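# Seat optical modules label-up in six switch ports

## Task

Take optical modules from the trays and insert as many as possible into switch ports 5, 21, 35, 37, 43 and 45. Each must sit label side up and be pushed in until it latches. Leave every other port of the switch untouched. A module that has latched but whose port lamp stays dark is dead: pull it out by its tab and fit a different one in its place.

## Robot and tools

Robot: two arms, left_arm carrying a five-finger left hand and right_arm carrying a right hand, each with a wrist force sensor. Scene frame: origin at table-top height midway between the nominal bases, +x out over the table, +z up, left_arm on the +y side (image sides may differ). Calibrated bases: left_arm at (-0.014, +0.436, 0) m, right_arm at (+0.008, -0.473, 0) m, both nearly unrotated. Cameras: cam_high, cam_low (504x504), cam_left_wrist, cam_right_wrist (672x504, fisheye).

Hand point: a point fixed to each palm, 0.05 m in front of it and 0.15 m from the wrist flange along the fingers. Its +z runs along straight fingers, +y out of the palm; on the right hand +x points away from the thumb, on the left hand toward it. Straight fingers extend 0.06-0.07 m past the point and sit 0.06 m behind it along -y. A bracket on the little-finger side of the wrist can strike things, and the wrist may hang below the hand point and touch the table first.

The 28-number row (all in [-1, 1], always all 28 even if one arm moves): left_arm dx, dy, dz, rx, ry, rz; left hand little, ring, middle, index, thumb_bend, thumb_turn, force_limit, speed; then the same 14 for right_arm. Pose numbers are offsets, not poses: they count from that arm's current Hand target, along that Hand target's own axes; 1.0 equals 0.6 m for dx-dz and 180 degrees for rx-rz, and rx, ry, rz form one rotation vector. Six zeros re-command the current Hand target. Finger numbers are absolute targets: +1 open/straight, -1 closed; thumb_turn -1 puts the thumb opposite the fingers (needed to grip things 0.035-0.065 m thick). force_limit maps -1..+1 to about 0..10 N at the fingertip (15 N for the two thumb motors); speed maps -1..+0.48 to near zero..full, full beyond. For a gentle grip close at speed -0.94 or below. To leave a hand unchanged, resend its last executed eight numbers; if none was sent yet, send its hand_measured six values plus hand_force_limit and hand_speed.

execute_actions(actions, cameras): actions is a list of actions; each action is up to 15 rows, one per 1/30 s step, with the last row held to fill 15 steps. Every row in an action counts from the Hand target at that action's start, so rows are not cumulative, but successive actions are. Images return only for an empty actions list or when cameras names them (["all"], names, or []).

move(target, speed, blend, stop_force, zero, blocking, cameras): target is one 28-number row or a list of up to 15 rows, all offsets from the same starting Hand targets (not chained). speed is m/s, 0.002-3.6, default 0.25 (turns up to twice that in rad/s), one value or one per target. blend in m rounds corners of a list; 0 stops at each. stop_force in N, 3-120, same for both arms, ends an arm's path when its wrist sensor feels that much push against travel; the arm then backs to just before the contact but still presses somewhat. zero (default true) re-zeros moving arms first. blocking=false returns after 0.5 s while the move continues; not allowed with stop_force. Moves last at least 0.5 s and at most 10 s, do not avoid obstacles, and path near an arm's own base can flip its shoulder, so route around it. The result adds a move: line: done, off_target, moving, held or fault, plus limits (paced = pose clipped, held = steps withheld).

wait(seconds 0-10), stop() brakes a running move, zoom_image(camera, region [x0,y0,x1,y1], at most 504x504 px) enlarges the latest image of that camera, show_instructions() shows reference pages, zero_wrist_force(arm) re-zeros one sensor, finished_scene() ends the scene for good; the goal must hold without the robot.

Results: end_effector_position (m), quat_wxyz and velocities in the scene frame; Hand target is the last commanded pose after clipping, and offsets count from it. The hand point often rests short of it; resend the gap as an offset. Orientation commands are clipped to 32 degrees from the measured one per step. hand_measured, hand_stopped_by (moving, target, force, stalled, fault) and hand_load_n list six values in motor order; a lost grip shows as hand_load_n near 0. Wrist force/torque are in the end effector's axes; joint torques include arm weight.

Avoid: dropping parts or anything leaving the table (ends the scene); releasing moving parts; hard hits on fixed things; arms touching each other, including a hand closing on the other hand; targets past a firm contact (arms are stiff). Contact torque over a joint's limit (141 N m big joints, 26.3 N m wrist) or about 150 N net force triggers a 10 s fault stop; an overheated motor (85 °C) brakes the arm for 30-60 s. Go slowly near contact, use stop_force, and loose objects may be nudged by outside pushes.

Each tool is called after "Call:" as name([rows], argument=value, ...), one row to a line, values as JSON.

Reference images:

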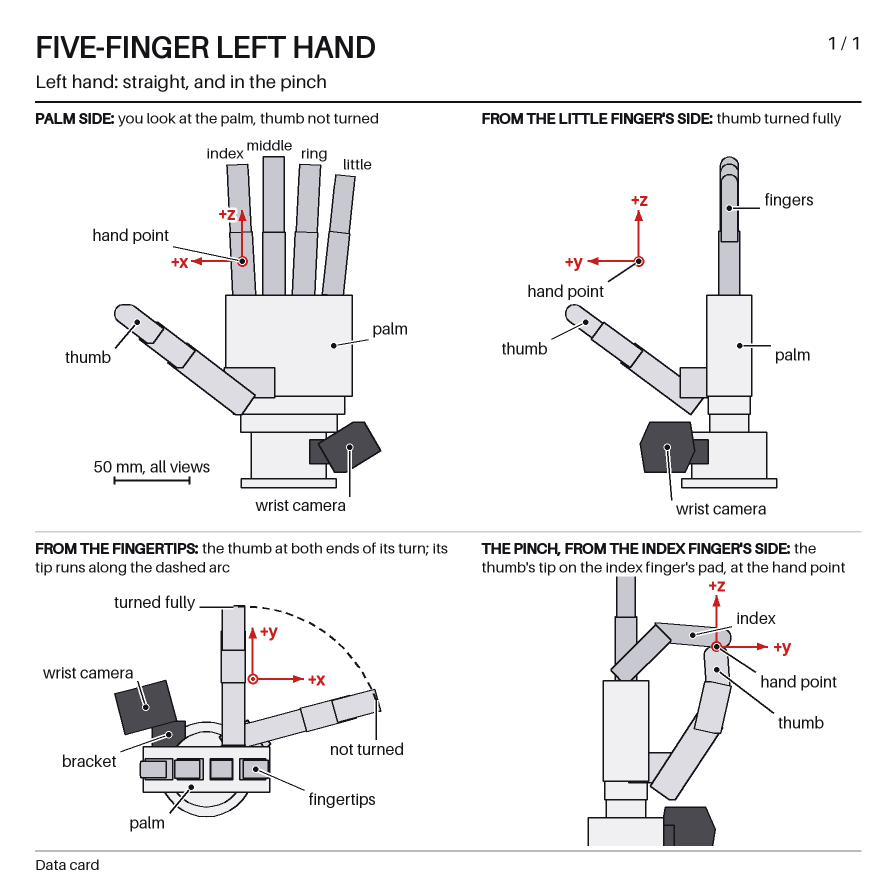

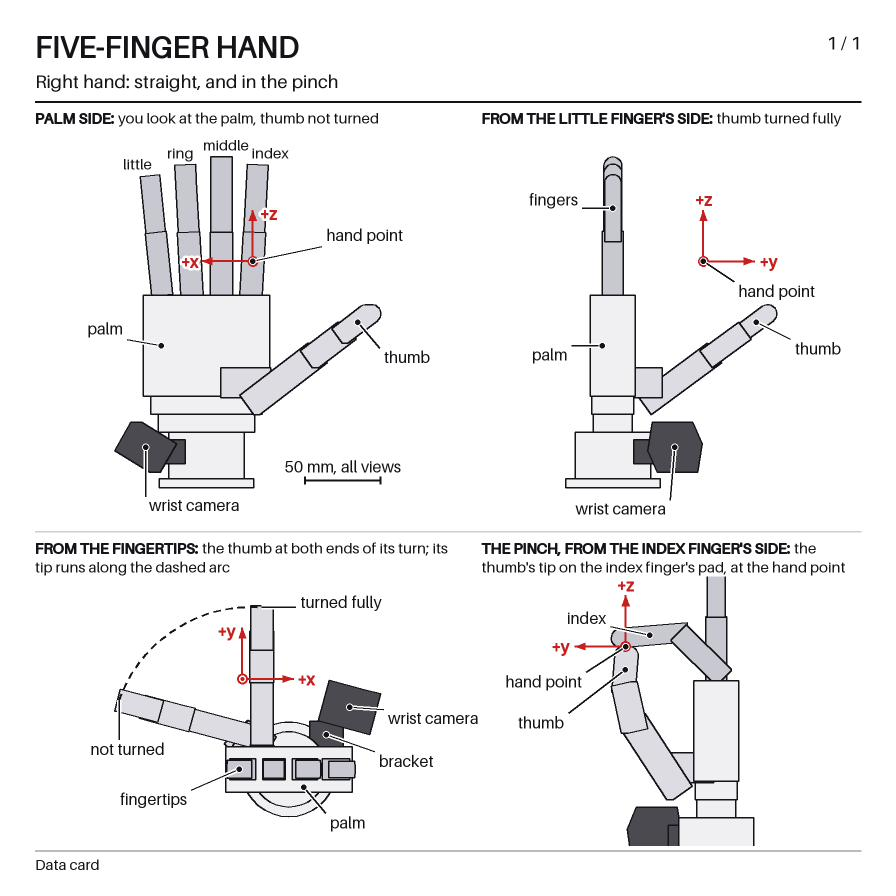

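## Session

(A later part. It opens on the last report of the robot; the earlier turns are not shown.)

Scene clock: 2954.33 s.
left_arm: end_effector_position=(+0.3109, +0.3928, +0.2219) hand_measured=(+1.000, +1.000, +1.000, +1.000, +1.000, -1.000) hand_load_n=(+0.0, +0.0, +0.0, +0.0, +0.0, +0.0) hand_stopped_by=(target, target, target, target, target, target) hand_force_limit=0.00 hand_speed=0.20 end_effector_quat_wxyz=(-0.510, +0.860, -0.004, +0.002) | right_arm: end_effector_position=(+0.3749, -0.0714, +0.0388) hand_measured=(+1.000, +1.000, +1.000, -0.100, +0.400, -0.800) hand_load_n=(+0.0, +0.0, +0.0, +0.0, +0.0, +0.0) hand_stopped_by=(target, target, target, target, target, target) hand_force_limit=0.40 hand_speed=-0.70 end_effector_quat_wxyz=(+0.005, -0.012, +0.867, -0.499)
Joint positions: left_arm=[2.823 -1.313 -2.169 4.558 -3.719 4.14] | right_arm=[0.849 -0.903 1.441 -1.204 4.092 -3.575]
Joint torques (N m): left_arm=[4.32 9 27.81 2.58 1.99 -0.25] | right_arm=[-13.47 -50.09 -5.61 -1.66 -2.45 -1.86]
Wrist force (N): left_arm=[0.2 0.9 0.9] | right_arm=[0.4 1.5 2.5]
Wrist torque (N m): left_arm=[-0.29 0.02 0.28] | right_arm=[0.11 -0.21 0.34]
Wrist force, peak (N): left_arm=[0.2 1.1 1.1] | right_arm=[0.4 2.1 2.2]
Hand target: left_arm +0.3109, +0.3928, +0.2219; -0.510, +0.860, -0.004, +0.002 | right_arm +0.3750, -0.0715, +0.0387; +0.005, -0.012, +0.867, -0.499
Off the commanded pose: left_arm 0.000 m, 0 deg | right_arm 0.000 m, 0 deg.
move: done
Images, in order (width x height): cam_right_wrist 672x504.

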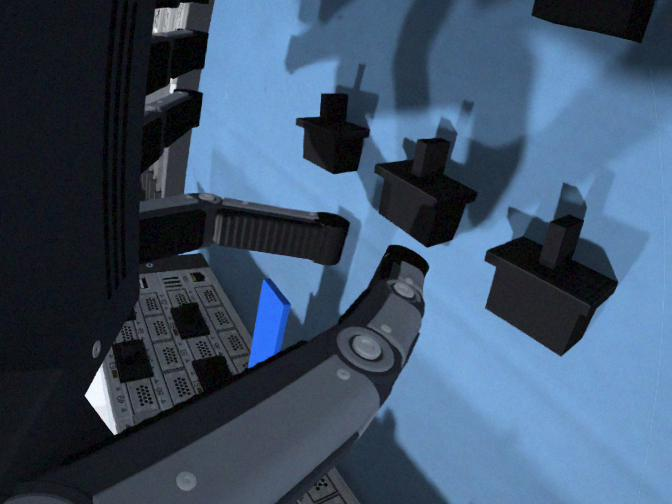

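Call:
move(target=[0,0,0,0,0,0,1,1,1,1,1,-1,0,0.2,-0.0833,0.0003,-0.0012,0,0,0,1,1,1,-0.1,0.4,-0.8,0.4,-0.7], speed=0.025, stop_force=15, cameras=["cam_high", "cam_right_wrist"])

Scene clock: 2965.13 s.
left_arm: end_effector_position=(+0.3109, +0.3928, +0.2219) hand_measured=(+1.000, +1.000, +1.000, +1.000, +1.000, -1.000) hand_load_n=(+0.0, +0.0, +0.0, +0.0, -0.5, +0.0) hand_stopped_by=(target, target, target, target, target, target) hand_force_limit=0.00 hand_speed=0.20 end_effector_quat_wxyz=(-0.510, +0.860, -0.004, +0.002) | right_arm: end_effector_position=(+0.3980, -0.0706, +0.0387) hand_measured=(+1.000, +1.000, +1.000, -0.100, +0.400, -0.800) hand_load_n=(+0.0, +0.0, +0.0, -0.5, +0.0, +0.0) hand_stopped_by=(target, target, target, target, target, target) hand_force_limit=0.40 hand_speed=-0.70 end_effector_quat_wxyz=(+0.004, -0.013, +0.867, -0.499)
Joint positions: left_arm=[2.823 -1.313 -2.169 4.558 -3.719 4.14] | right_arm=[0.824 -0.878 1.399 -1.197 4.072 -3.594]
Joint torques (N m): left_arm=[4.28 8.52 28.22 2.61 2.06 -0.27] | right_arm=[12.33 -41.47 -5.41 0.47 0.9 1]
Wrist force (N): left_arm=[0.0 0.9 0.8] | right_arm=[3.0 1.3 1.8]
Wrist torque (N m): left_arm=[-0.30 0.05 0.26] | right_arm=[0.12 -0.21 0.37]
Wrist force, peak (N): left_arm=[0.1 1.0 1.3] | right_arm=[15.9 -0.8 0.6]
Hand target: left_arm +0.3109, +0.3928, +0.2219; -0.510, +0.860, -0.004, +0.002 | right_arm +0.3980, -0.0706, +0.0387; +0.004, -0.013, +0.866, -0.499 (not the last commanded pose)
Off the commanded pose: left_arm 0.000 m, 0 deg | right_arm 0.027 m, 0 deg.
move: contact (right_arm)
Images, in order (width x height): cam_high 504x504, cam_right_wrist 672x504.

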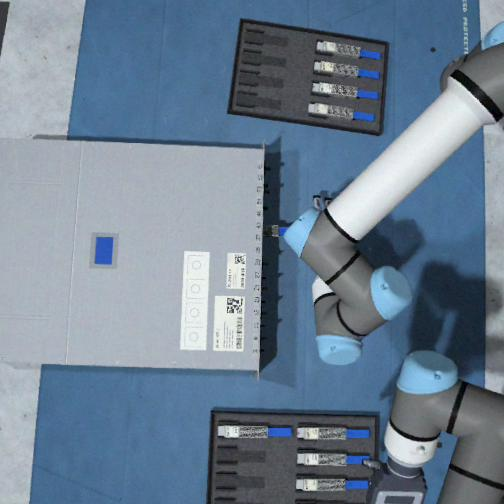

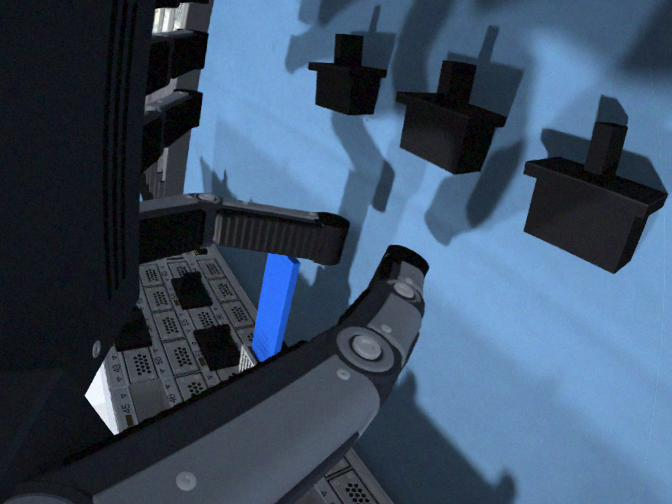

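Call:
zoom_image(camera="cam_high", region=[255, 205, 305, 255])

Call:
zoom_image(camera="cam_right_wrist", region=[100, 200, 360, 460])

Scaled by 10.080 from the camera's 504x504 image, which has a finer 720x720 frame.

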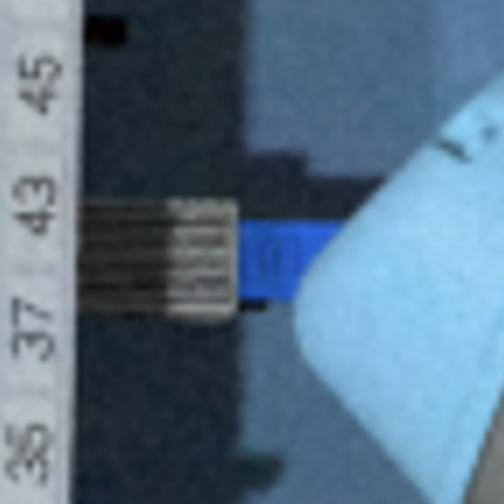

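Scaled by 1.938 from the camera's 672x504 image, which has a finer 960x720 frame.

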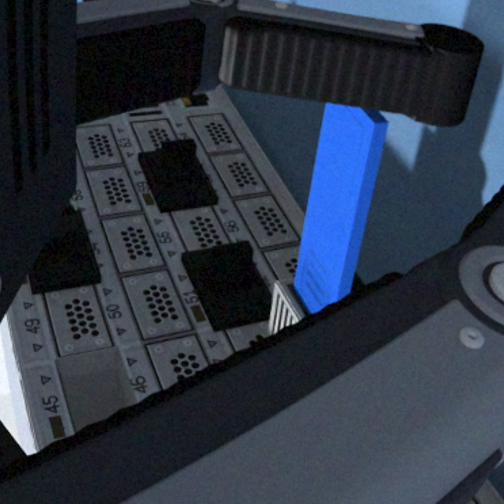

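Call:
move(target=[0,0,0,0,0,0,1,1,1,1,1,-1,0,0.2,-0.045,0.0002,-0.0007,0,0,0,1,1,1,-0.1,0.4,-0.8,0.4,-0.7], speed=0.015, stop_force=20)

Scene clock: 3012.30 s.
left_arm: end_effector_position=(+0.3109, +0.3928, +0.2219) hand_measured=(+1.000, +1.000, +1.000, +1.000, +1.000, -1.000) hand_load_n=(+0.0, +0.0, +0.0, +0.0, +0.0, +0.0) hand_stopped_by=(target, target, target, target, target, target) hand_force_limit=0.00 hand_speed=0.20 end_effector_quat_wxyz=(-0.510, +0.860, -0.004, +0.002) | right_arm: end_effector_position=(+0.4096, -0.0701, +0.0387) hand_measured=(+1.000, +1.000, +1.000, -0.100, +0.400, -0.800) hand_load_n=(+0.0, +0.0, +0.0, -4.0, +0.0, +0.0) hand_stopped_by=(target, target, target, target, target, target) hand_force_limit=0.40 hand_speed=-0.70 end_effector_quat_wxyz=(+0.004, -0.013, +0.866, -0.499)
Joint positions: left_arm=[2.823 -1.313 -2.169 4.558 -3.719 4.14] | right_arm=[0.812 -0.865 1.376 -1.193 4.063 -3.603]
Joint torques (N m): left_arm=[5.25 8.68 28.26 2.64 2.12 -0.37] | right_arm=[3.88 -49.84 -10.9 -5.59 -4.63 2.93]
Wrist force (N): left_arm=[0.2 0.9 1.0] | right_arm=[22.2 -1.8 -1.5]
Wrist torque (N m): left_arm=[-0.31 0.03 0.27] | right_arm=[0.16 0.10 0.60]
Wrist force, peak (N): left_arm=[-0.1 1.1 1.2] | right_arm=[28.9 -2.7 -2.0]
Hand target: left_arm +0.3109, +0.3928, +0.2219; -0.510, +0.860, -0.004, +0.002 | right_arm +0.4096, -0.0701, +0.0387; +0.004, -0.013, +0.866, -0.499 (not the last commanded pose)
Off the commanded pose: left_arm 0.000 m, 0 deg | right_arm 0.015 m, 0 deg.
move: contact (right_arm)

Call:
move(target=[0,0,0,0,0,0,1,1,1,1,1,-1,0,0.2,0.005,0,0,0,0,0,1,1,1,-0.1,0.4,-0.8,0.4,-0.7], speed=0.02, cameras=["cam_high", "cam_right_wrist"])

Call:
zoom_image(camera="cam_high", region=[255, 205, 305, 255])

Call:
zoom_image(camera="cam_right_wrist", region=[100, 200, 360, 460])

Scene clock: 3024.73 s.
left_arm: end_effector_position=(+0.3109, +0.3928, +0.2219) hand_measured=(+1.000, +1.000, +1.000, +1.000, +1.000, -1.000) hand_load_n=(+0.0, +0.0, +0.0, +0.0, +0.0, +0.0) hand_stopped_by=(target, target, target, target, target, target) hand_force_limit=0.00 hand_speed=0.20 end_effector_quat_wxyz=(-0.510, +0.860, -0.004, +0.002) | right_arm: end_effector_position=(+0.4065, -0.0702, +0.0387) hand_measured=(+1.000, +1.000, +1.000, -0.100, +0.400, -0.800) hand_load_n=(+0.0, +0.0, +0.0, +0.0, +0.0, +0.0) hand_stopped_by=(target, target, target, target, target, target) hand_force_limit=0.40 hand_speed=-0.70 end_effector_quat_wxyz=(+0.004, -0.013, +0.866, -0.499)
Joint positions: left_arm=[2.823 -1.313 -2.169 4.558 -3.719 4.14] | right_arm=[0.815 -0.868 1.382 -1.194 4.066 -3.601]
Joint torques (N m): left_arm=[4.64 7.95 27.13 2.65 2.03 -0.27] | right_arm=[8.26 -45.85 -13.8 -1.54 0.69 1.42]
Wrist force (N): left_arm=[0.0 0.9 0.9] | right_arm=[0.5 0.6 3.2]
Wrist torque (N m): left_arm=[-0.30 0.05 0.26] | right_arm=[-0.09 -0.27 0.30]
Wrist force, peak (N): left_arm=[0.3 1.1 1.1] | right_arm=[22.5 -1.8 -1.9]
Hand target: left_arm +0.3109, +0.3928, +0.2219; -0.510, +0.860, -0.004, +0.002 | right_arm +0.4066, -0.0702, +0.0387; +0.004, -0.013, +0.866, -0.499
Off the commanded pose: left_arm 0.000 m, 0 deg | right_arm 0.000 m, 0 deg.
move: done
Images, in order (width x height): cam_high 504x504, cam_right_wrist 672x504.

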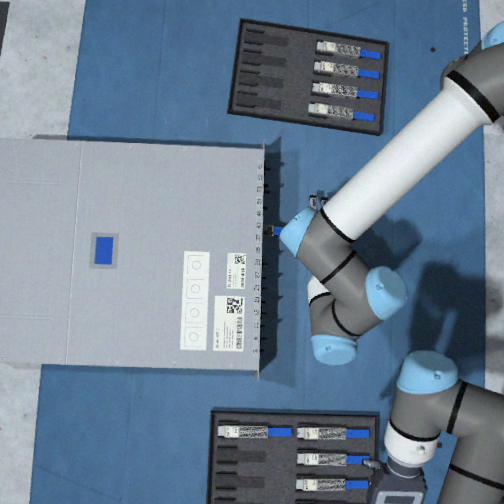

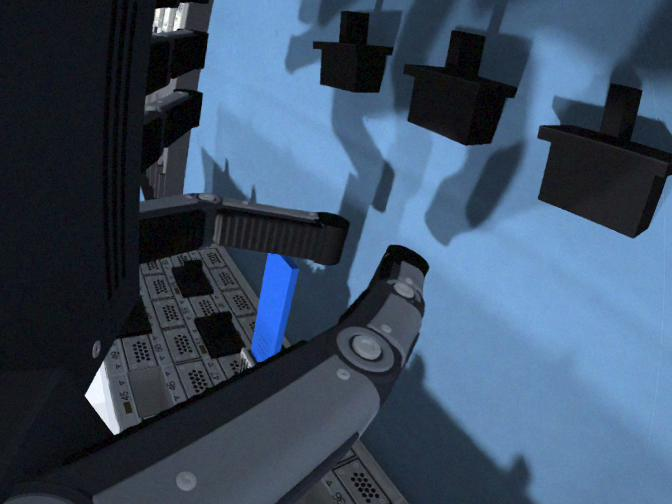

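Scaled by 10.080 from the camera's 504x504 image, which has a finer 720x720 frame.

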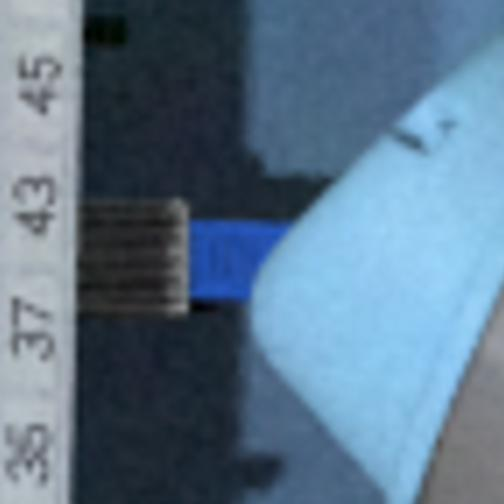

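Scaled by 1.938 from the camera's 672x504 image, which has a finer 960x720 frame.

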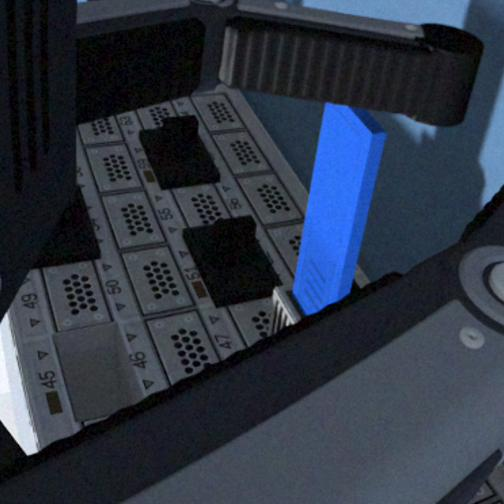

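Call:
move(target=[0,0,0,0,0,0,1,1,1,1,1,-1,0,0.2,-0.04,0.0002,-0.0006,0,0,0,1,1,1,-0.1,0.4,-0.8,0.4,-0.7], speed=0.02, stop_force=26)

Scene clock: 3035.03 s.
left_arm: end_effector_position=(+0.3109, +0.3928, +0.2219) hand_measured=(+1.000, +1.000, +1.000, +1.000, +1.000, -1.000) hand_load_n=(+0.0, +0.0, +0.0, +0.0, +0.0, +0.0) hand_stopped_by=(target, target, target, target, target, target) hand_force_limit=0.00 hand_speed=0.20 end_effector_quat_wxyz=(-0.510, +0.860, -0.004, +0.002) | right_arm: end_effector_position=(+0.4109, -0.0701, +0.0386) hand_measured=(+1.000, +1.000, +1.000, -0.100, +0.400, -0.800) hand_load_n=(+0.0, +0.0, +0.0, -1.5, +0.0, +0.0) hand_stopped_by=(target, target, target, target, target, target) hand_force_limit=0.40 hand_speed=-0.70 end_effector_quat_wxyz=(+0.004, -0.013, +0.866, -0.499)
Joint positions: left_arm=[2.823 -1.313 -2.169 4.558 -3.719 4.14] | right_arm=[0.811 -0.863 1.373 -1.192 4.062 -3.605]
Joint torques (N m): left_arm=[4.42 8.05 27.75 2.69 2.12 -0.38] | right_arm=[7.15 -51.13 -10.2 -2.75 -1.9 2.73]
Wrist force (N): left_arm=[-0.1 0.8 0.8] | right_arm=[16.8 -1.1 1.8]
Wrist torque (N m): left_arm=[-0.31 0.06 0.26] | right_arm=[-0.02 -0.05 0.52]
Wrist force, peak (N): left_arm=[-0.2 1.1 1.2] | right_arm=[27.4 -2.5 1.7]
Hand target: left_arm +0.3109, +0.3928, +0.2219; -0.510, +0.860, -0.004, +0.002 | right_arm +0.4109, -0.0701, +0.0386; +0.004, -0.013, +0.866, -0.499 (not the last commanded pose)
Off the commanded pose: left_arm 0.000 m, 0 deg | right_arm 0.020 m, 0 deg.
move: contact (right_arm)

Call:
move([
  [0,0,0,0,0,0,1,1,1,1,1,-1,0,0.2,0.02,0,0,0,0,0,1,1,1,-0.1,0.4,-0.8,0.4,-0.7],
  [0,0,0,0,0,0,1,1,1,1,1,-1,0,0.2,0.05,0.0176,-0.0845,0,0,0,1,1,1,-0.1,0.4,-0.8,0.4,-0.7],
], speed=[0.06, 0.15], blend=[0.005, 0], cameras=["cam_high", "cam_right_wrist"])

Call:
zoom_image(camera="cam_right_wrist", region=[90, 230, 340, 480])

Call:
zoom_image(camera="cam_high", region=[255, 205, 315, 265])

Scene clock: 3051.57 s.
left_arm: end_effector_position=(+0.3109, +0.3928, +0.2219) hand_measured=(+1.000, +1.000, +1.000, +1.000, +1.000, -1.000) hand_load_n=(+0.0, +0.0, -0.5, +0.0, +0.0, +0.0) hand_stopped_by=(target, target, target, target, target, target) hand_force_limit=0.00 hand_speed=0.20 end_effector_quat_wxyz=(-0.510, +0.860, -0.004, +0.002) | right_arm: end_effector_position=(+0.3796, -0.0218, +0.0550) hand_measured=(+1.000, +1.000, +1.000, -0.100, +0.400, -0.800) hand_load_n=(+0.0, +0.0, +0.0, +0.0, +0.0, +0.0) hand_stopped_by=(target, target, target, target, target, target) hand_force_limit=0.40 hand_speed=-0.70 end_effector_quat_wxyz=(+0.004, -0.013, +0.866, -0.499)
Joint positions: left_arm=[2.823 -1.313 -2.169 4.558 -3.719 4.14] | right_arm=[0.89 -0.819 1.24 -1.069 4.125 -3.545]
Joint torques (N m): left_arm=[4.52 7.47 27.35 2.6 2.18 -0.36] | right_arm=[-4.62 -44.94 -31 1.17 -1.43 -1.37]
Wrist force (N): left_arm=[0.1 0.8 1.0] | right_arm=[1.9 0.9 3.6]
Wrist torque (N m): left_arm=[-0.32 0.04 0.27] | right_arm=[-0.08 -0.47 0.49]
Wrist force, peak (N): left_arm=[0.2 1.2 1.1] | right_arm=[16.9 -1.2 1.9]
Hand target: left_arm +0.3109, +0.3928, +0.2219; -0.510, +0.860, -0.004, +0.002 | right_arm +0.3797, -0.0217, +0.0551; +0.004, -0.013, +0.866, -0.499
Off the commanded pose: left_arm 0.000 m, 0 deg | right_arm 0.000 m, 0 deg.
move: done
Images, in order (width x height): cam_high 504x504, cam_right_wrist 672x504.

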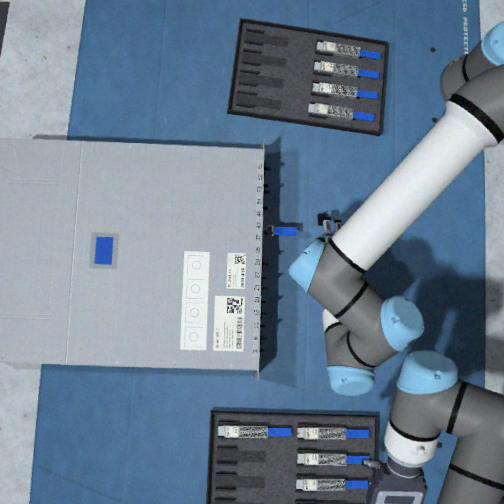

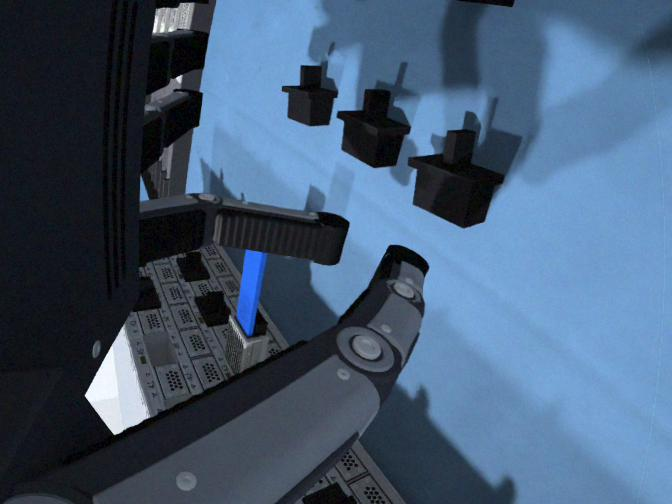

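Scaled by 2.016 from the camera's 672x504 image, which has a finer 960x720 frame.

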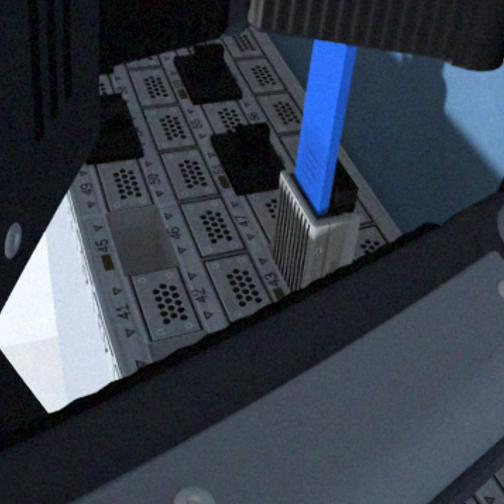

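Scaled by 8.400 from the camera's 504x504 image, which has a finer 720x720 frame.

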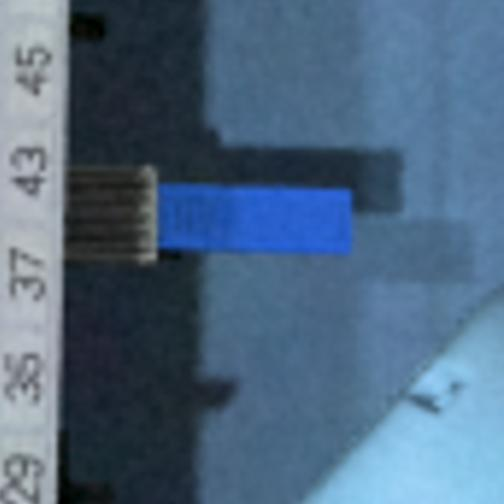

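Call:
move(target=[0,0,0,0,0,0,1,1,1,1,1,-1,0,0.2,0,0.0167,-0.0288,0,0,0,1,1,1,-0.1,0.4,-0.8,0.4,-0.7], speed=0.1, cameras=["cam_right_wrist"])

Call:
zoom_image(camera="cam_right_wrist", region=[100, 240, 280, 420])

Scene clock: 3082.60 s.
left_arm: end_effector_position=(+0.3109, +0.3928, +0.2219) hand_measured=(+1.000, +1.000, +1.000, +1.000, +1.000, -1.000) hand_load_n=(+0.0, +0.0, +0.0, +0.0, +0.0, +0.0) hand_stopped_by=(target, target, target, target, target, target) hand_force_limit=0.00 hand_speed=0.20 end_effector_quat_wxyz=(-0.510, +0.860, -0.004, +0.002) | right_arm: end_effector_position=(+0.3791, -0.0017, +0.0551) hand_measured=(+1.000, +1.000, +1.000, -0.100, +0.400, -0.800) hand_load_n=(+0.0, +0.0, +0.0, +0.0, +0.0, +0.0) hand_stopped_by=(target, target, target, target, target, target) hand_force_limit=0.40 hand_speed=-0.70 end_effector_quat_wxyz=(+0.004, -0.013, +0.866, -0.499)
Joint positions: left_arm=[2.823 -1.313 -2.169 4.558 -3.719 4.14] | right_arm=[0.908 -0.777 1.162 -1.026 4.139 -3.532]
Joint torques (N m): left_arm=[4.95 7.66 27.72 2.58 2.13 -0.22] | right_arm=[-13.63 -50.53 -10.72 -1.09 -1.67 -1.5]
Wrist force (N): left_arm=[0.0 1.0 1.0] | right_arm=[2.0 1.3 3.5]
Wrist torque (N m): left_arm=[-0.30 0.06 0.26] | right_arm=[-0.01 -0.48 0.40]
Wrist force, peak (N): left_arm=[0.3 1.1 1.2] | right_arm=[2.2 1.0 3.8]
Hand target: left_arm +0.3109, +0.3928, +0.2219; -0.510, +0.860, -0.004, +0.002 | right_arm +0.3792, -0.0017, +0.0551; +0.004, -0.013, +0.866, -0.499
Off the commanded pose: left_arm 0.000 m, 0 deg | right_arm 0.000 m, 0 deg.
move: done
Images, in order (width x height): cam_right_wrist 672x504.

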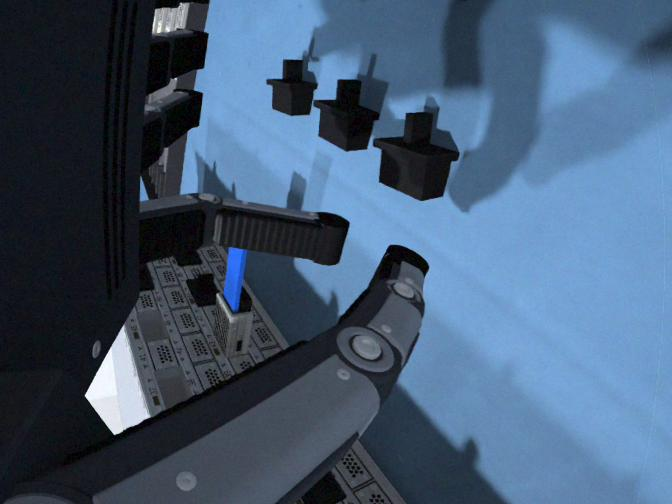

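Scaled by 2.800 from the camera's 672x504 image, which has a finer 960x720 frame.

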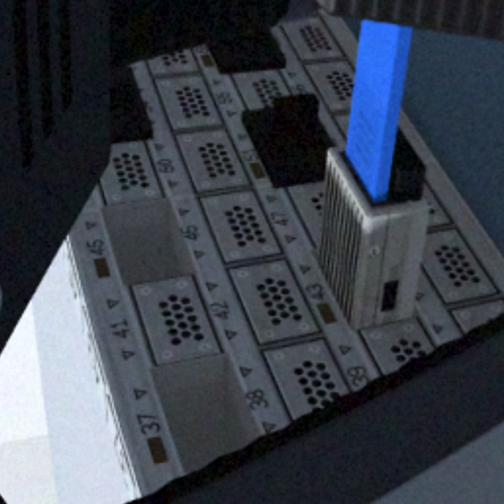

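Call:
move([
  [0,0,0,0,0,0,1,1,1,1,1,-1,0,0.2,-0.0077,-0.0044,0.0908,0.0833,0,0,1,1,1,1,-1,-1,0.2,-0.2],
  [0,0,0,0,0,0,1,1,1,1,1,-1,0,0.2,-0.0141,0.0127,0.2042,0.0833,0,0,1,1,1,1,-1,-1,0.2,-0.2],
], speed=[0.12, 0.08], cameras=["cam_high", "cam_right_wrist"])

Scene clock: 3199.93 s.
left_arm: end_effector_position=(+0.3109, +0.3928, +0.2219) hand_measured=(+1.000, +1.000, +1.000, +1.000, +1.000, -1.000) hand_load_n=(+0.0, +0.0, +0.0, +0.0, +0.0, +0.0) hand_stopped_by=(target, target, target, target, target, target) hand_force_limit=0.00 hand_speed=0.20 end_effector_quat_wxyz=(-0.510, +0.860, -0.004, +0.002) | right_arm: end_effector_position=(+0.3900, -0.1037, -0.0129) hand_measured=(+1.000, +1.000, +1.000, +1.000, -0.950, -1.000) hand_load_n=(+0.0, -0.5, +0.0, +0.0, +12.5, +1.0) hand_stopped_by=(target, target, target, target, force, target) hand_force_limit=0.20 hand_speed=-0.20 end_effector_quat_wxyz=(+0.006, -0.012, +0.794, -0.608)
Joint positions: left_arm=[2.823 -1.313 -2.169 4.558 -3.719 4.14] | right_arm=[0.841 -0.701 1.336 -0.987 3.997 -3.384]
Joint torques (N m): left_arm=[5.18 7.28 27.34 2.7 2.14 -0.28] | right_arm=[13.32 -41.32 -20.88 -0.45 1.53 1.54]
Wrist force (N): left_arm=[-0.1 0.8 1.1] | right_arm=[2.2 0.7 3.5]
Wrist torque (N m): left_arm=[-0.34 0.07 0.26] | right_arm=[-0.07 -0.51 0.51]
Wrist force, peak (N): left_arm=[0.0 1.3 1.2] | right_arm=[2.0 1.2 4.3]
Hand target: left_arm +0.3109, +0.3928, +0.2219; -0.510, +0.860, -0.004, +0.002 | right_arm +0.3899, -0.1037, -0.0130; +0.006, -0.012, +0.794, -0.608
Off the commanded pose: left_arm 0.000 m, 0 deg | right_arm 0.000 m, 0 deg.
move: done
Images, in order (width x height): cam_high 504x504, cam_right_wrist 672x504.

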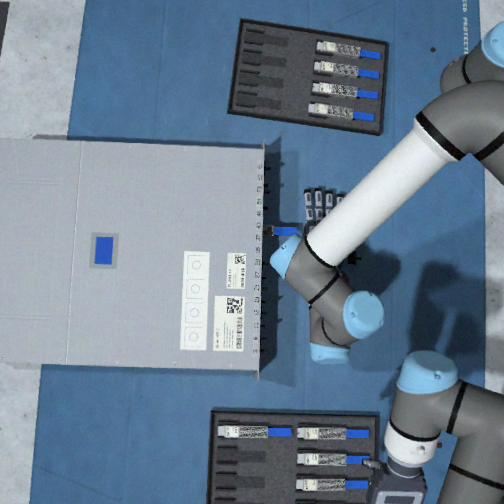

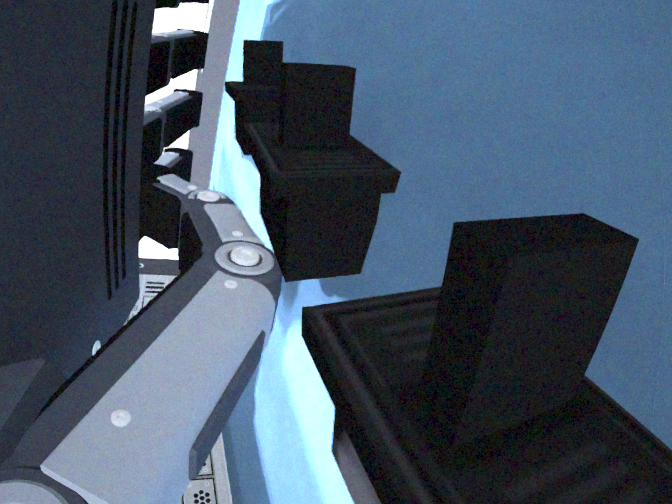

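Call:
zoom_image(camera="cam_high", region=[255, 180, 355, 280])

Scaled by 5.040 from the camera's 504x504 image, which has a finer 720x720 frame.

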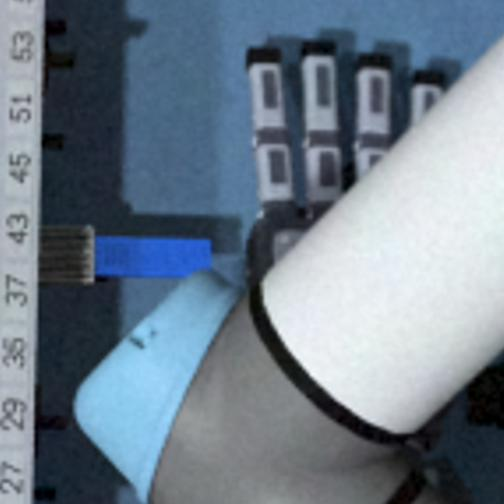

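Call:
move(target=[0,0,0,0,0,0,1,1,1,1,1,-1,0,0.2,-0.0751,0.0003,-0.001,0,0,0,1,1,1,1,-1,-1,0.2,-0.2], speed=0.02, stop_force=40, cameras=["cam_high"])

Call:
zoom_image(camera="cam_high", region=[255, 180, 355, 280])

Scene clock: 3230.33 s.
left_arm: end_effector_position=(+0.3109, +0.3928, +0.2219) hand_measured=(+1.000, +1.000, +1.000, +1.000, +1.000, -1.000) hand_load_n=(+0.0, +0.0, +0.0, +0.0, +0.0, +0.0) hand_stopped_by=(target, target, target, target, target, target) hand_force_limit=0.00 hand_speed=0.20 end_effector_quat_wxyz=(-0.510, +0.860, -0.004, +0.002) | right_arm: end_effector_position=(+0.4095, -0.1029, -0.0131) hand_measured=(+1.000, +1.000, +1.000, +1.000, -0.950, -1.000) hand_load_n=(+0.0, +0.0, +0.0, -0.5, +12.0, +1.0) hand_stopped_by=(target, target, target, target, force, target) hand_force_limit=0.20 hand_speed=-0.20 end_effector_quat_wxyz=(+0.006, -0.012, +0.794, -0.608)
Joint positions: left_arm=[2.823 -1.313 -2.169 4.558 -3.719 4.14] | right_arm=[0.82 -0.68 1.294 -0.973 3.978 -3.394]
Joint torques (N m): left_arm=[4.13 7.38 26.87 2.61 2.01 -0.38] | right_arm=[-2.12 -55.4 -13.24 -3.27 -7.32 2.41]
Wrist force (N): left_arm=[0.1 1.1 1.0] | right_arm=[40.0 -2.6 1.2]
Wrist torque (N m): left_arm=[-0.28 0.04 0.26] | right_arm=[-0.06 -1.57 2.35]
Wrist force, peak (N): left_arm=[0.2 1.0 1.3] | right_arm=[54.3 -3.0 1.0]
Hand target: left_arm +0.3109, +0.3928, +0.2219; -0.510, +0.860, -0.004, +0.002 | right_arm +0.4095, -0.1029, -0.0131; +0.006, -0.012, +0.794, -0.608 (not the last commanded pose)
Off the commanded pose: left_arm 0.000 m, 0 deg | right_arm 0.025 m, 0 deg.
move: contact (right_arm)
Images, in order (width x height): cam_high 504x504.

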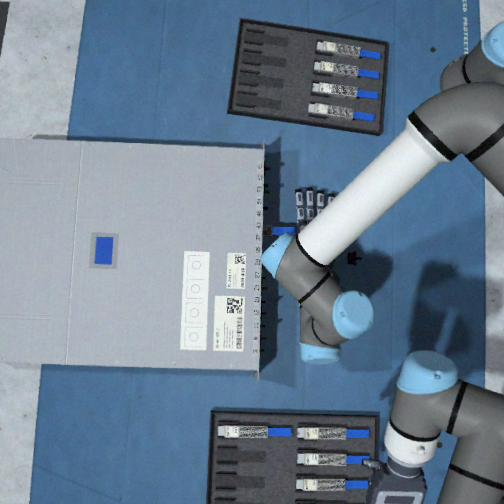

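Scaled by 5.040 from the camera's 504x504 image, which has a finer 720x720 frame.

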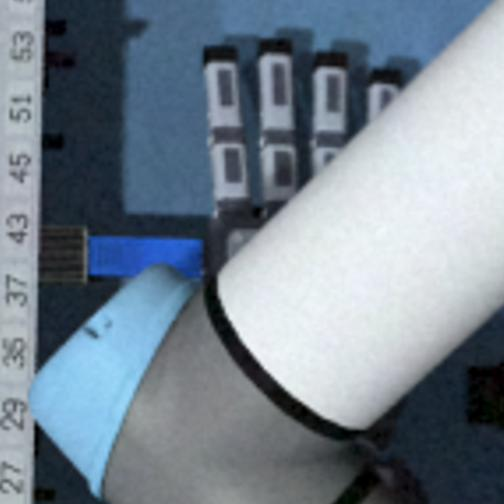

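Call:
move(target=[0,0,0,0,0,0,1,1,1,1,1,-1,0,0.2,-0.04,0.0002,-0.0005,0,0,0,1,1,1,1,-1,-1,0.2,-0.2], speed=0.008, stop_force=50, zero=false, cameras=["cam_high"])

Call:
zoom_image(camera="cam_high", region=[255, 180, 355, 280])

Scene clock: 3251.70 s.
left_arm: end_effector_position=(+0.3109, +0.3928, +0.2219) hand_measured=(+1.000, +1.000, +1.000, +1.000, +1.000, -1.000) hand_load_n=(+0.0, +0.0, +0.0, -0.5, +0.0, +0.0) hand_stopped_by=(target, target, target, target, target, target) hand_force_limit=0.00 hand_speed=0.20 end_effector_quat_wxyz=(-0.510, +0.860, -0.004, +0.002) | right_arm: end_effector_position=(+0.4100, -0.1028, -0.0132) hand_measured=(+1.000, +1.000, +1.000, +1.000, -0.950, -1.000) hand_load_n=(+0.0, +0.0, +0.0, +0.0, +12.0, +1.5) hand_stopped_by=(target, target, target, target, force, target) hand_force_limit=0.20 hand_speed=-0.20 end_effector_quat_wxyz=(+0.006, -0.012, +0.794, -0.608)
Joint positions: left_arm=[2.823 -1.313 -2.169 4.558 -3.719 4.14] | right_arm=[0.82 -0.679 1.293 -0.973 3.978 -3.394]
Joint torques (N m): left_arm=[4.37 6.28 27.08 2.67 2.11 -0.38] | right_arm=[-6.01 -55.43 -15.88 -7.17 -9.66 2.48]
Wrist force (N): left_arm=[0.0 1.0 1.1] | right_arm=[52.0 -3.5 1.7]
Wrist torque (N m): left_arm=[-0.30 0.06 0.26] | right_arm=[-0.13 -1.92 2.96]
Wrist force, peak (N): left_arm=[-0.2 1.0 1.2] | right_arm=[59.3 -3.4 2.0]
Hand target: left_arm +0.3109, +0.3928, +0.2219; -0.510, +0.860, -0.004, +0.002 | right_arm +0.4100, -0.1028, -0.0132; +0.006, -0.012, +0.794, -0.608 (not the last commanded pose)
Off the commanded pose: left_arm 0.000 m, 0 deg | right_arm 0.023 m, 0 deg.
move: contact (right_arm)
Images, in order (width x height): cam_high 504x504.

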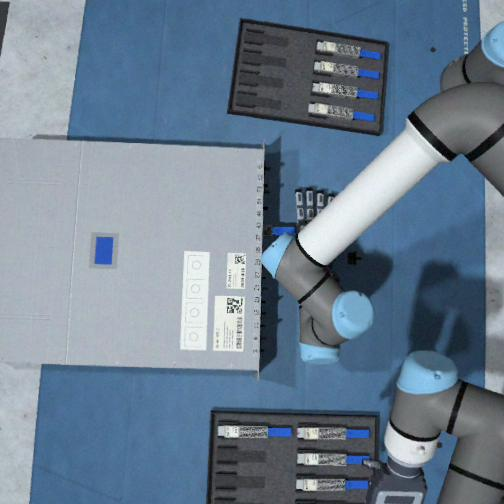

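Scaled by 5.040 from the camera's 504x504 image, which has a finer 720x720 frame.

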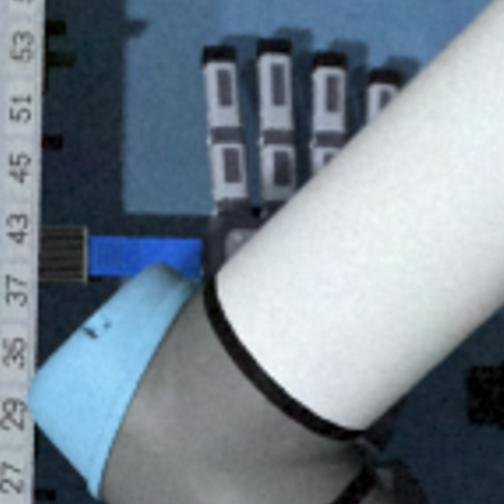

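Call:
move([
  [0,0,0,0,0,0,1,1,1,1,1,-1,0,0.2,0.02,0,0,0,0,0,1,1,1,1,-1,-1,0.2,-0.2],
  [0,0,0,0,0,0,1,1,1,1,1,-1,0,0.2,0.0477,-0.0645,-0.1963,-0.0833,0,0,1,1,1,1,-1,-1,0.2,-0.2],
], speed=[0.06, 0.15], blend=[0.005, 0], cameras=["cam_high", "cam_right_wrist"])

Call:
zoom_image(camera="cam_right_wrist", region=[100, 240, 280, 420])

Call:
zoom_image(camera="cam_high", region=[255, 205, 315, 265])

Scene clock: 3268.27 s.
left_arm: end_effector_position=(+0.3109, +0.3928, +0.2219) hand_measured=(+1.000, +1.000, +1.000, +1.000, +1.000, -1.000) hand_load_n=(+0.0, +0.0, +0.0, +0.0, +0.0, +0.0) hand_stopped_by=(target, target, target, target, target, target) hand_force_limit=0.00 hand_speed=0.20 end_effector_quat_wxyz=(-0.510, +0.860, -0.004, +0.002) | right_arm: end_effector_position=(+0.3790, +0.0001, +0.0551) hand_measured=(+1.000, +1.000, +1.000, +1.000, -0.950, -1.000) hand_load_n=(+0.0, -0.5, +0.0, +0.0, +12.0, +1.5) hand_stopped_by=(target, target, target, target, force, target) hand_force_limit=0.20 hand_speed=-0.20 end_effector_quat_wxyz=(+0.004, -0.013, +0.866, -0.499)
Joint positions: left_arm=[2.823 -1.313 -2.169 4.558 -3.719 4.14] | right_arm=[0.909 -0.772 1.155 -1.021 4.14 -3.531]
Joint torques (N m): left_arm=[4.69 6.5 26.93 2.66 2 -0.16] | right_arm=[-14.59 -47.23 -15.48 0.91 -0.93 0.94]
Wrist force (N): left_arm=[0.1 1.0 1.1] | right_arm=[0.2 1.6 3.5]
Wrist torque (N m): left_arm=[-0.30 0.04 0.27] | right_arm=[0.02 -0.20 0.29]
Wrist force, peak (N): left_arm=[0.1 1.1 1.2] | right_arm=[52.3 -3.5 1.5]
Hand target: left_arm +0.3109, +0.3928, +0.2219; -0.510, +0.860, -0.004, +0.002 | right_arm +0.3791, +0.0000, +0.0551; +0.004, -0.013, +0.866, -0.499
Off the commanded pose: left_arm 0.000 m, 0 deg | right_arm 0.000 m, 0 deg.
move: done
Images, in order (width x height): cam_high 504x504, cam_right_wrist 672x504.

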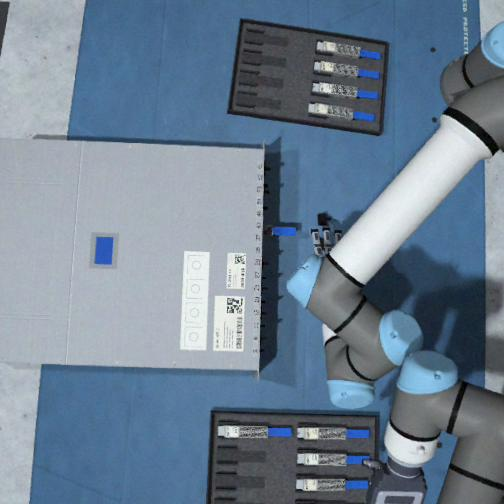

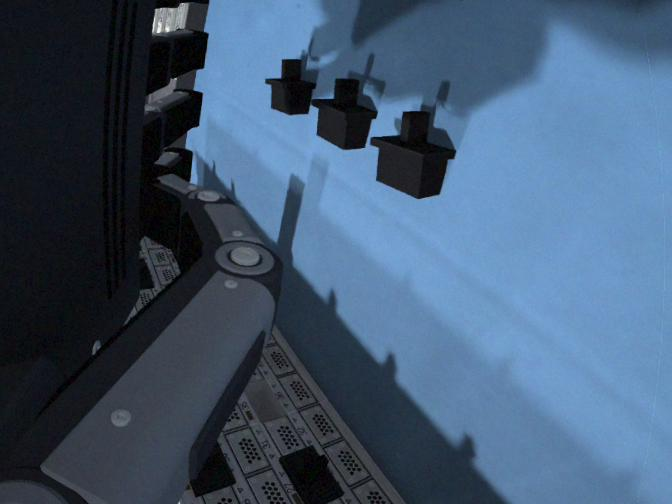

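Scaled by 2.800 from the camera's 672x504 image, which has a finer 960x720 frame.

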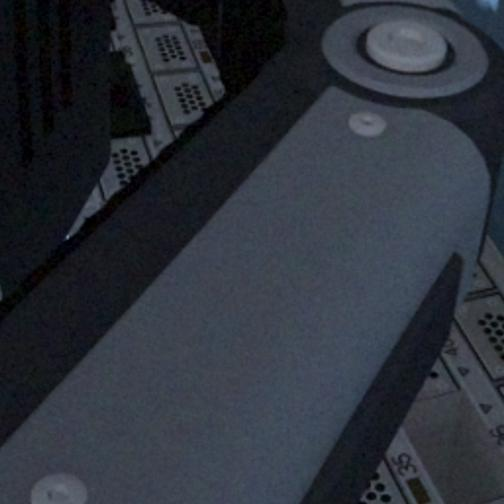

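Scaled by 8.400 from the camera's 504x504 image, which has a finer 720x720 frame.

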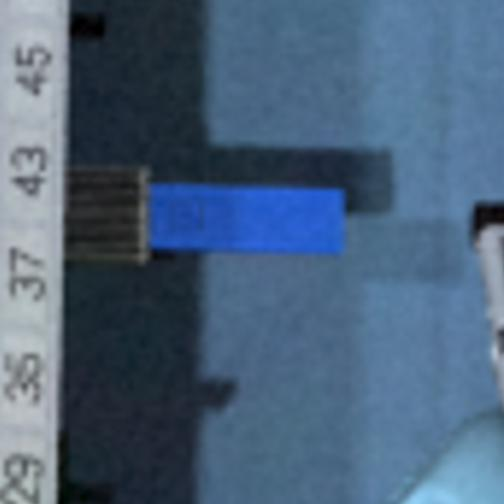

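Call:
move(target=[0,0,0,0,0,0,1,1,1,1,1,-1,0,0.2,0,0,0,0,0,0,1,1,1,1,0.5,-0.8,0.4,0.2], speed=0.1, cameras=["cam_right_wrist"])

Call:
zoom_image(camera="cam_right_wrist", region=[100, 240, 280, 420])

Scene clock: 3278.40 s.
left_arm: end_effector_position=(+0.3109, +0.3928, +0.2219) hand_measured=(+1.000, +1.000, +1.000, +1.000, +1.000, -1.000) hand_load_n=(-0.5, +0.0, +0.0, +0.5, +0.0, +0.0) hand_stopped_by=(target, target, target, target, target, target) hand_force_limit=0.00 hand_speed=0.20 end_effector_quat_wxyz=(-0.510, +0.860, -0.004, +0.002) | right_arm: end_effector_position=(+0.3791, +0.0000, +0.0551) hand_measured=(+1.000, +1.000, +1.000, +1.000, +0.500, -0.800) hand_load_n=(+0.0, +0.0, +0.0, +0.0, +0.0, +0.0) hand_stopped_by=(target, target, target, target, target, target) hand_force_limit=0.40 hand_speed=0.20 end_effector_quat_wxyz=(+0.004, -0.013, +0.866, -0.499)
Joint positions: left_arm=[2.823 -1.313 -2.169 4.558 -3.719 4.14] | right_arm=[0.909 -0.772 1.155 -1.021 4.14 -3.531]
Joint torques (N m): left_arm=[4.14 6.33 26.48 2.69 2.15 -0.28] | right_arm=[-12.98 -51.99 -30.01 -1.02 0.22 -1.44]
Wrist force (N): left_arm=[-0.1 0.9 1.1] | right_arm=[0.2 1.6 3.6]
Wrist torque (N m): left_arm=[-0.31 0.08 0.25] | right_arm=[0.03 -0.21 0.29]
Wrist force, peak (N): left_arm=[-0.2 1.1 1.2] | right_arm=[0.2 1.7 3.7]
Hand target: left_arm +0.3109, +0.3928, +0.2219; -0.510, +0.860, -0.004, +0.002 | right_arm +0.3791, +0.0000, +0.0551; +0.004, -0.013, +0.866, -0.499
Off the commanded pose: left_arm 0.000 m, 0 deg | right_arm 0.000 m, 0 deg.
move: done
Images, in order (width x height): cam_right_wrist 672x504.

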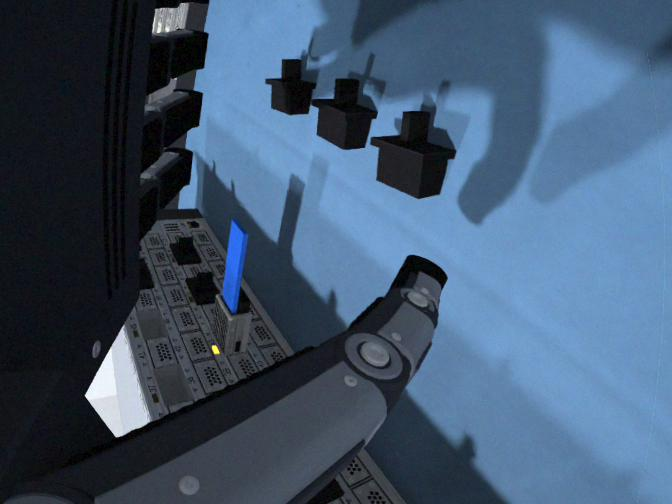

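Scaled by 2.800 from the camera's 672x504 image, which has a finer 960x720 frame.

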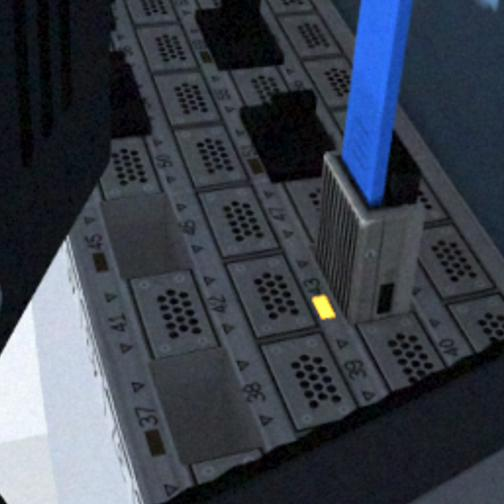

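Call:
move([
  [0,0,0,0,0,0,1,1,1,1,1,-1,0,0.2,0.0223,-0.2475,0.1447,0,0.01,0.006,1,1,1,0,0.5,-0.8,0.4,-0.2],
  [0,0,0,0,0,0,1,1,1,1,1,-1,0,0.2,0.1238,-0.4878,0.6262,0,0.0255,0.0147,1,1,1,0,0.5,-0.8,0.4,-0.2],
], speed=[0.25, 0.3], blend=[0.04, 0], cameras=["cam_right_wrist"])

Call:
zoom_image(camera="cam_right_wrist", region=[400, 60, 672, 400])

Scene clock: 3332.97 s.
left_arm: end_effector_position=(+0.3109, +0.3928, +0.2219) hand_measured=(+1.000, +1.000, +1.000, +1.000, +1.000, -1.000) hand_load_n=(+0.0, -0.5, +0.0, +0.0, +0.0, +0.0) hand_stopped_by=(target, target, target, target, target, target) hand_force_limit=0.00 hand_speed=0.20 end_effector_quat_wxyz=(-0.510, +0.860, -0.004, +0.002) | right_arm: end_effector_position=(+0.3176, -0.4735, +0.1203) hand_measured=(+1.000, +1.000, +1.000, +0.000, +0.500, -0.800) hand_load_n=(+0.0, +0.0, +0.0, +0.0, +0.0, +0.0) hand_stopped_by=(target, target, target, target, target, target) hand_force_limit=0.40 hand_speed=-0.20 end_effector_quat_wxyz=(-0.019, +0.027, +0.866, -0.499) end_effector_velocity=(+0.000, +0.000, +0.000) end_effector_angular_velocity=(+0.001, +0.002, +0.002)
Joint positions: left_arm=[2.823 -1.313 -2.169 4.558 -3.719 4.14] | right_arm=[0.169 -1.756 2.426 -1.841 3.717 -4.253]
Joint velocities: left_arm=[within noise] | right_arm=[-0.001 0.001 0.001 -0.004 0 -0.006]
Joint torques (N m): left_arm=[4.65 6.67 26.2 2.61 2.13 -0.24] | right_arm=[-12.85 -16.73 -11.81 -3.2 -3.19 -1.97]
Wrist force (N): left_arm=[0.0 1.0 1.1] | right_arm=[-0.1 1.4 3.3]
Wrist torque (N m): left_arm=[-0.30 0.06 0.27] | right_arm=[0.01 -0.15 0.31]
Wrist force, peak (N): left_arm=[0.1 1.1 1.2] | right_arm=[0.4 0.3 5.3]
Hand target: left_arm +0.3109, +0.3928, +0.2219; -0.510, +0.860, -0.004, +0.002 | right_arm +0.3175, -0.4736, +0.1202; -0.019, +0.027, +0.866, -0.499
Off the commanded pose: left_arm 0.000 m, 0 deg | right_arm 0.000 m, 0 deg.
move: done
Images, in order (width x height): cam_right_wrist 672x504.

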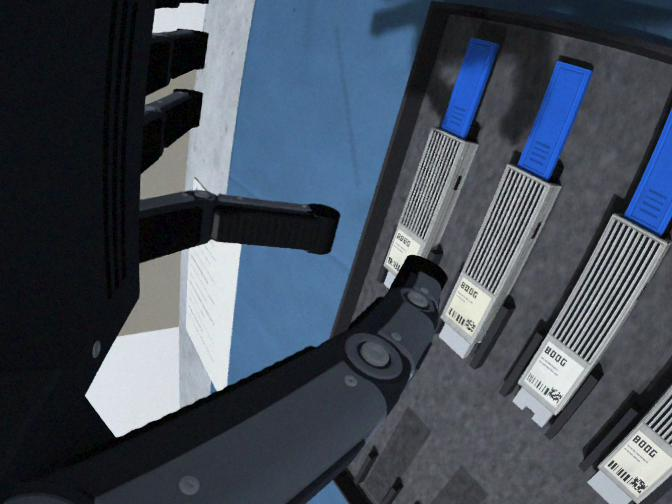

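Scaled by 1.482 from the camera's 672x504 image, which has a finer 960x720 frame.

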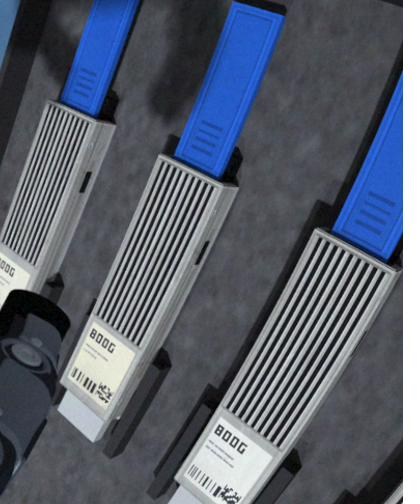

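Call:
move([
  [0,0,0,0,0,0,1,1,1,1,1,-1,0,0.2,0.0033,0.1275,0.0942,0,0,0,1,1,1,0,0.5,-0.8,0.4,-0.6],
  [0,0,0,0,0,0,1,1,1,1,1,-1,0,0.2,0.0033,0.1281,0.0945,0,0,0,1,1,1,-0.07,0.45,-0.8,0.4,-0.6],
  [0,0,0,0,0,0,1,1,1,1,1,-1,0,0.2,0.0033,0.1308,0.0961,0,0,0,1,1,1,-0.4,0.2,-0.8,0.4,-0.8],
], speed=[0.12, 0.02, 0.02], cameras=["cam_right_wrist"])

Scene clock: 3371.60 s.
left_arm: end_effector_position=(+0.3109, +0.3928, +0.2219) hand_measured=(+1.000, +1.000, +1.000, +1.000, +1.000, -1.000) hand_load_n=(+0.0, +0.0, +0.0, +0.0, +0.0, +0.0) hand_stopped_by=(target, target, target, target, target, target) hand_force_limit=0.00 hand_speed=0.20 end_effector_quat_wxyz=(-0.510, +0.860, -0.004, +0.002) | right_arm: end_effector_position=(+0.3142, -0.4840, +0.0234) hand_measured=(+1.000, +1.000, +1.000, -0.102, +0.404, -0.800) hand_load_n=(+0.0, +0.0, +0.0, +15.0, +11.0, -0.5) hand_stopped_by=(target, target, target, force, force, target) hand_force_limit=0.40 hand_speed=-0.80 end_effector_quat_wxyz=(-0.019, +0.027, +0.866, -0.499)
Joint positions: left_arm=[2.823 -1.313 -2.169 4.558 -3.719 4.14] | right_arm=[0.138 -1.474 2.576 -2.317 3.705 -4.306]
Joint torques (N m): left_arm=[4.31 5.82 26.97 2.62 2.23 -0.3] | right_arm=[-1.05 -21.67 -2.84 -0.78 -1.62 -1.65]
Wrist force (N): left_arm=[0.0 0.8 1.2] | right_arm=[0.2 1.9 3.8]
Wrist torque (N m): left_arm=[-0.33 0.06 0.27] | right_arm=[0.01 -0.23 0.28]
Wrist force, peak (N): left_arm=[0.2 1.1 1.2] | right_arm=[0.1 1.9 3.9]
Hand target: left_arm +0.3109, +0.3928, +0.2219; -0.510, +0.860, -0.004, +0.002 | right_arm +0.3142, -0.4840, +0.0234; -0.019, +0.027, +0.866, -0.499
Off the commanded pose: left_arm 0.000 m, 0 deg | right_arm 0.000 m, 0 deg.
move: done
Images, in order (width x height): cam_right_wrist 672x504.

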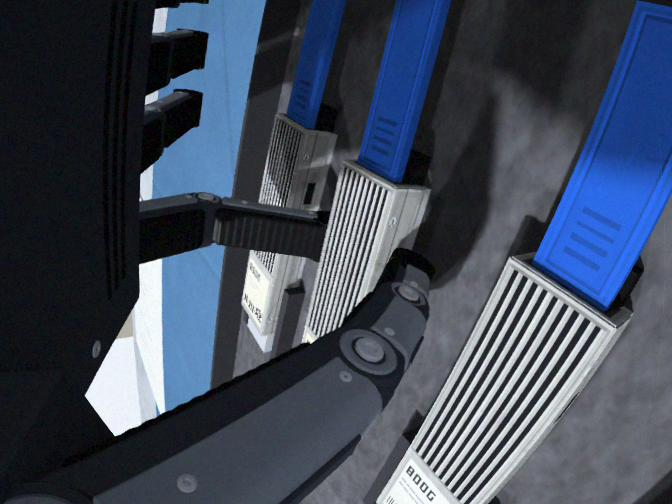

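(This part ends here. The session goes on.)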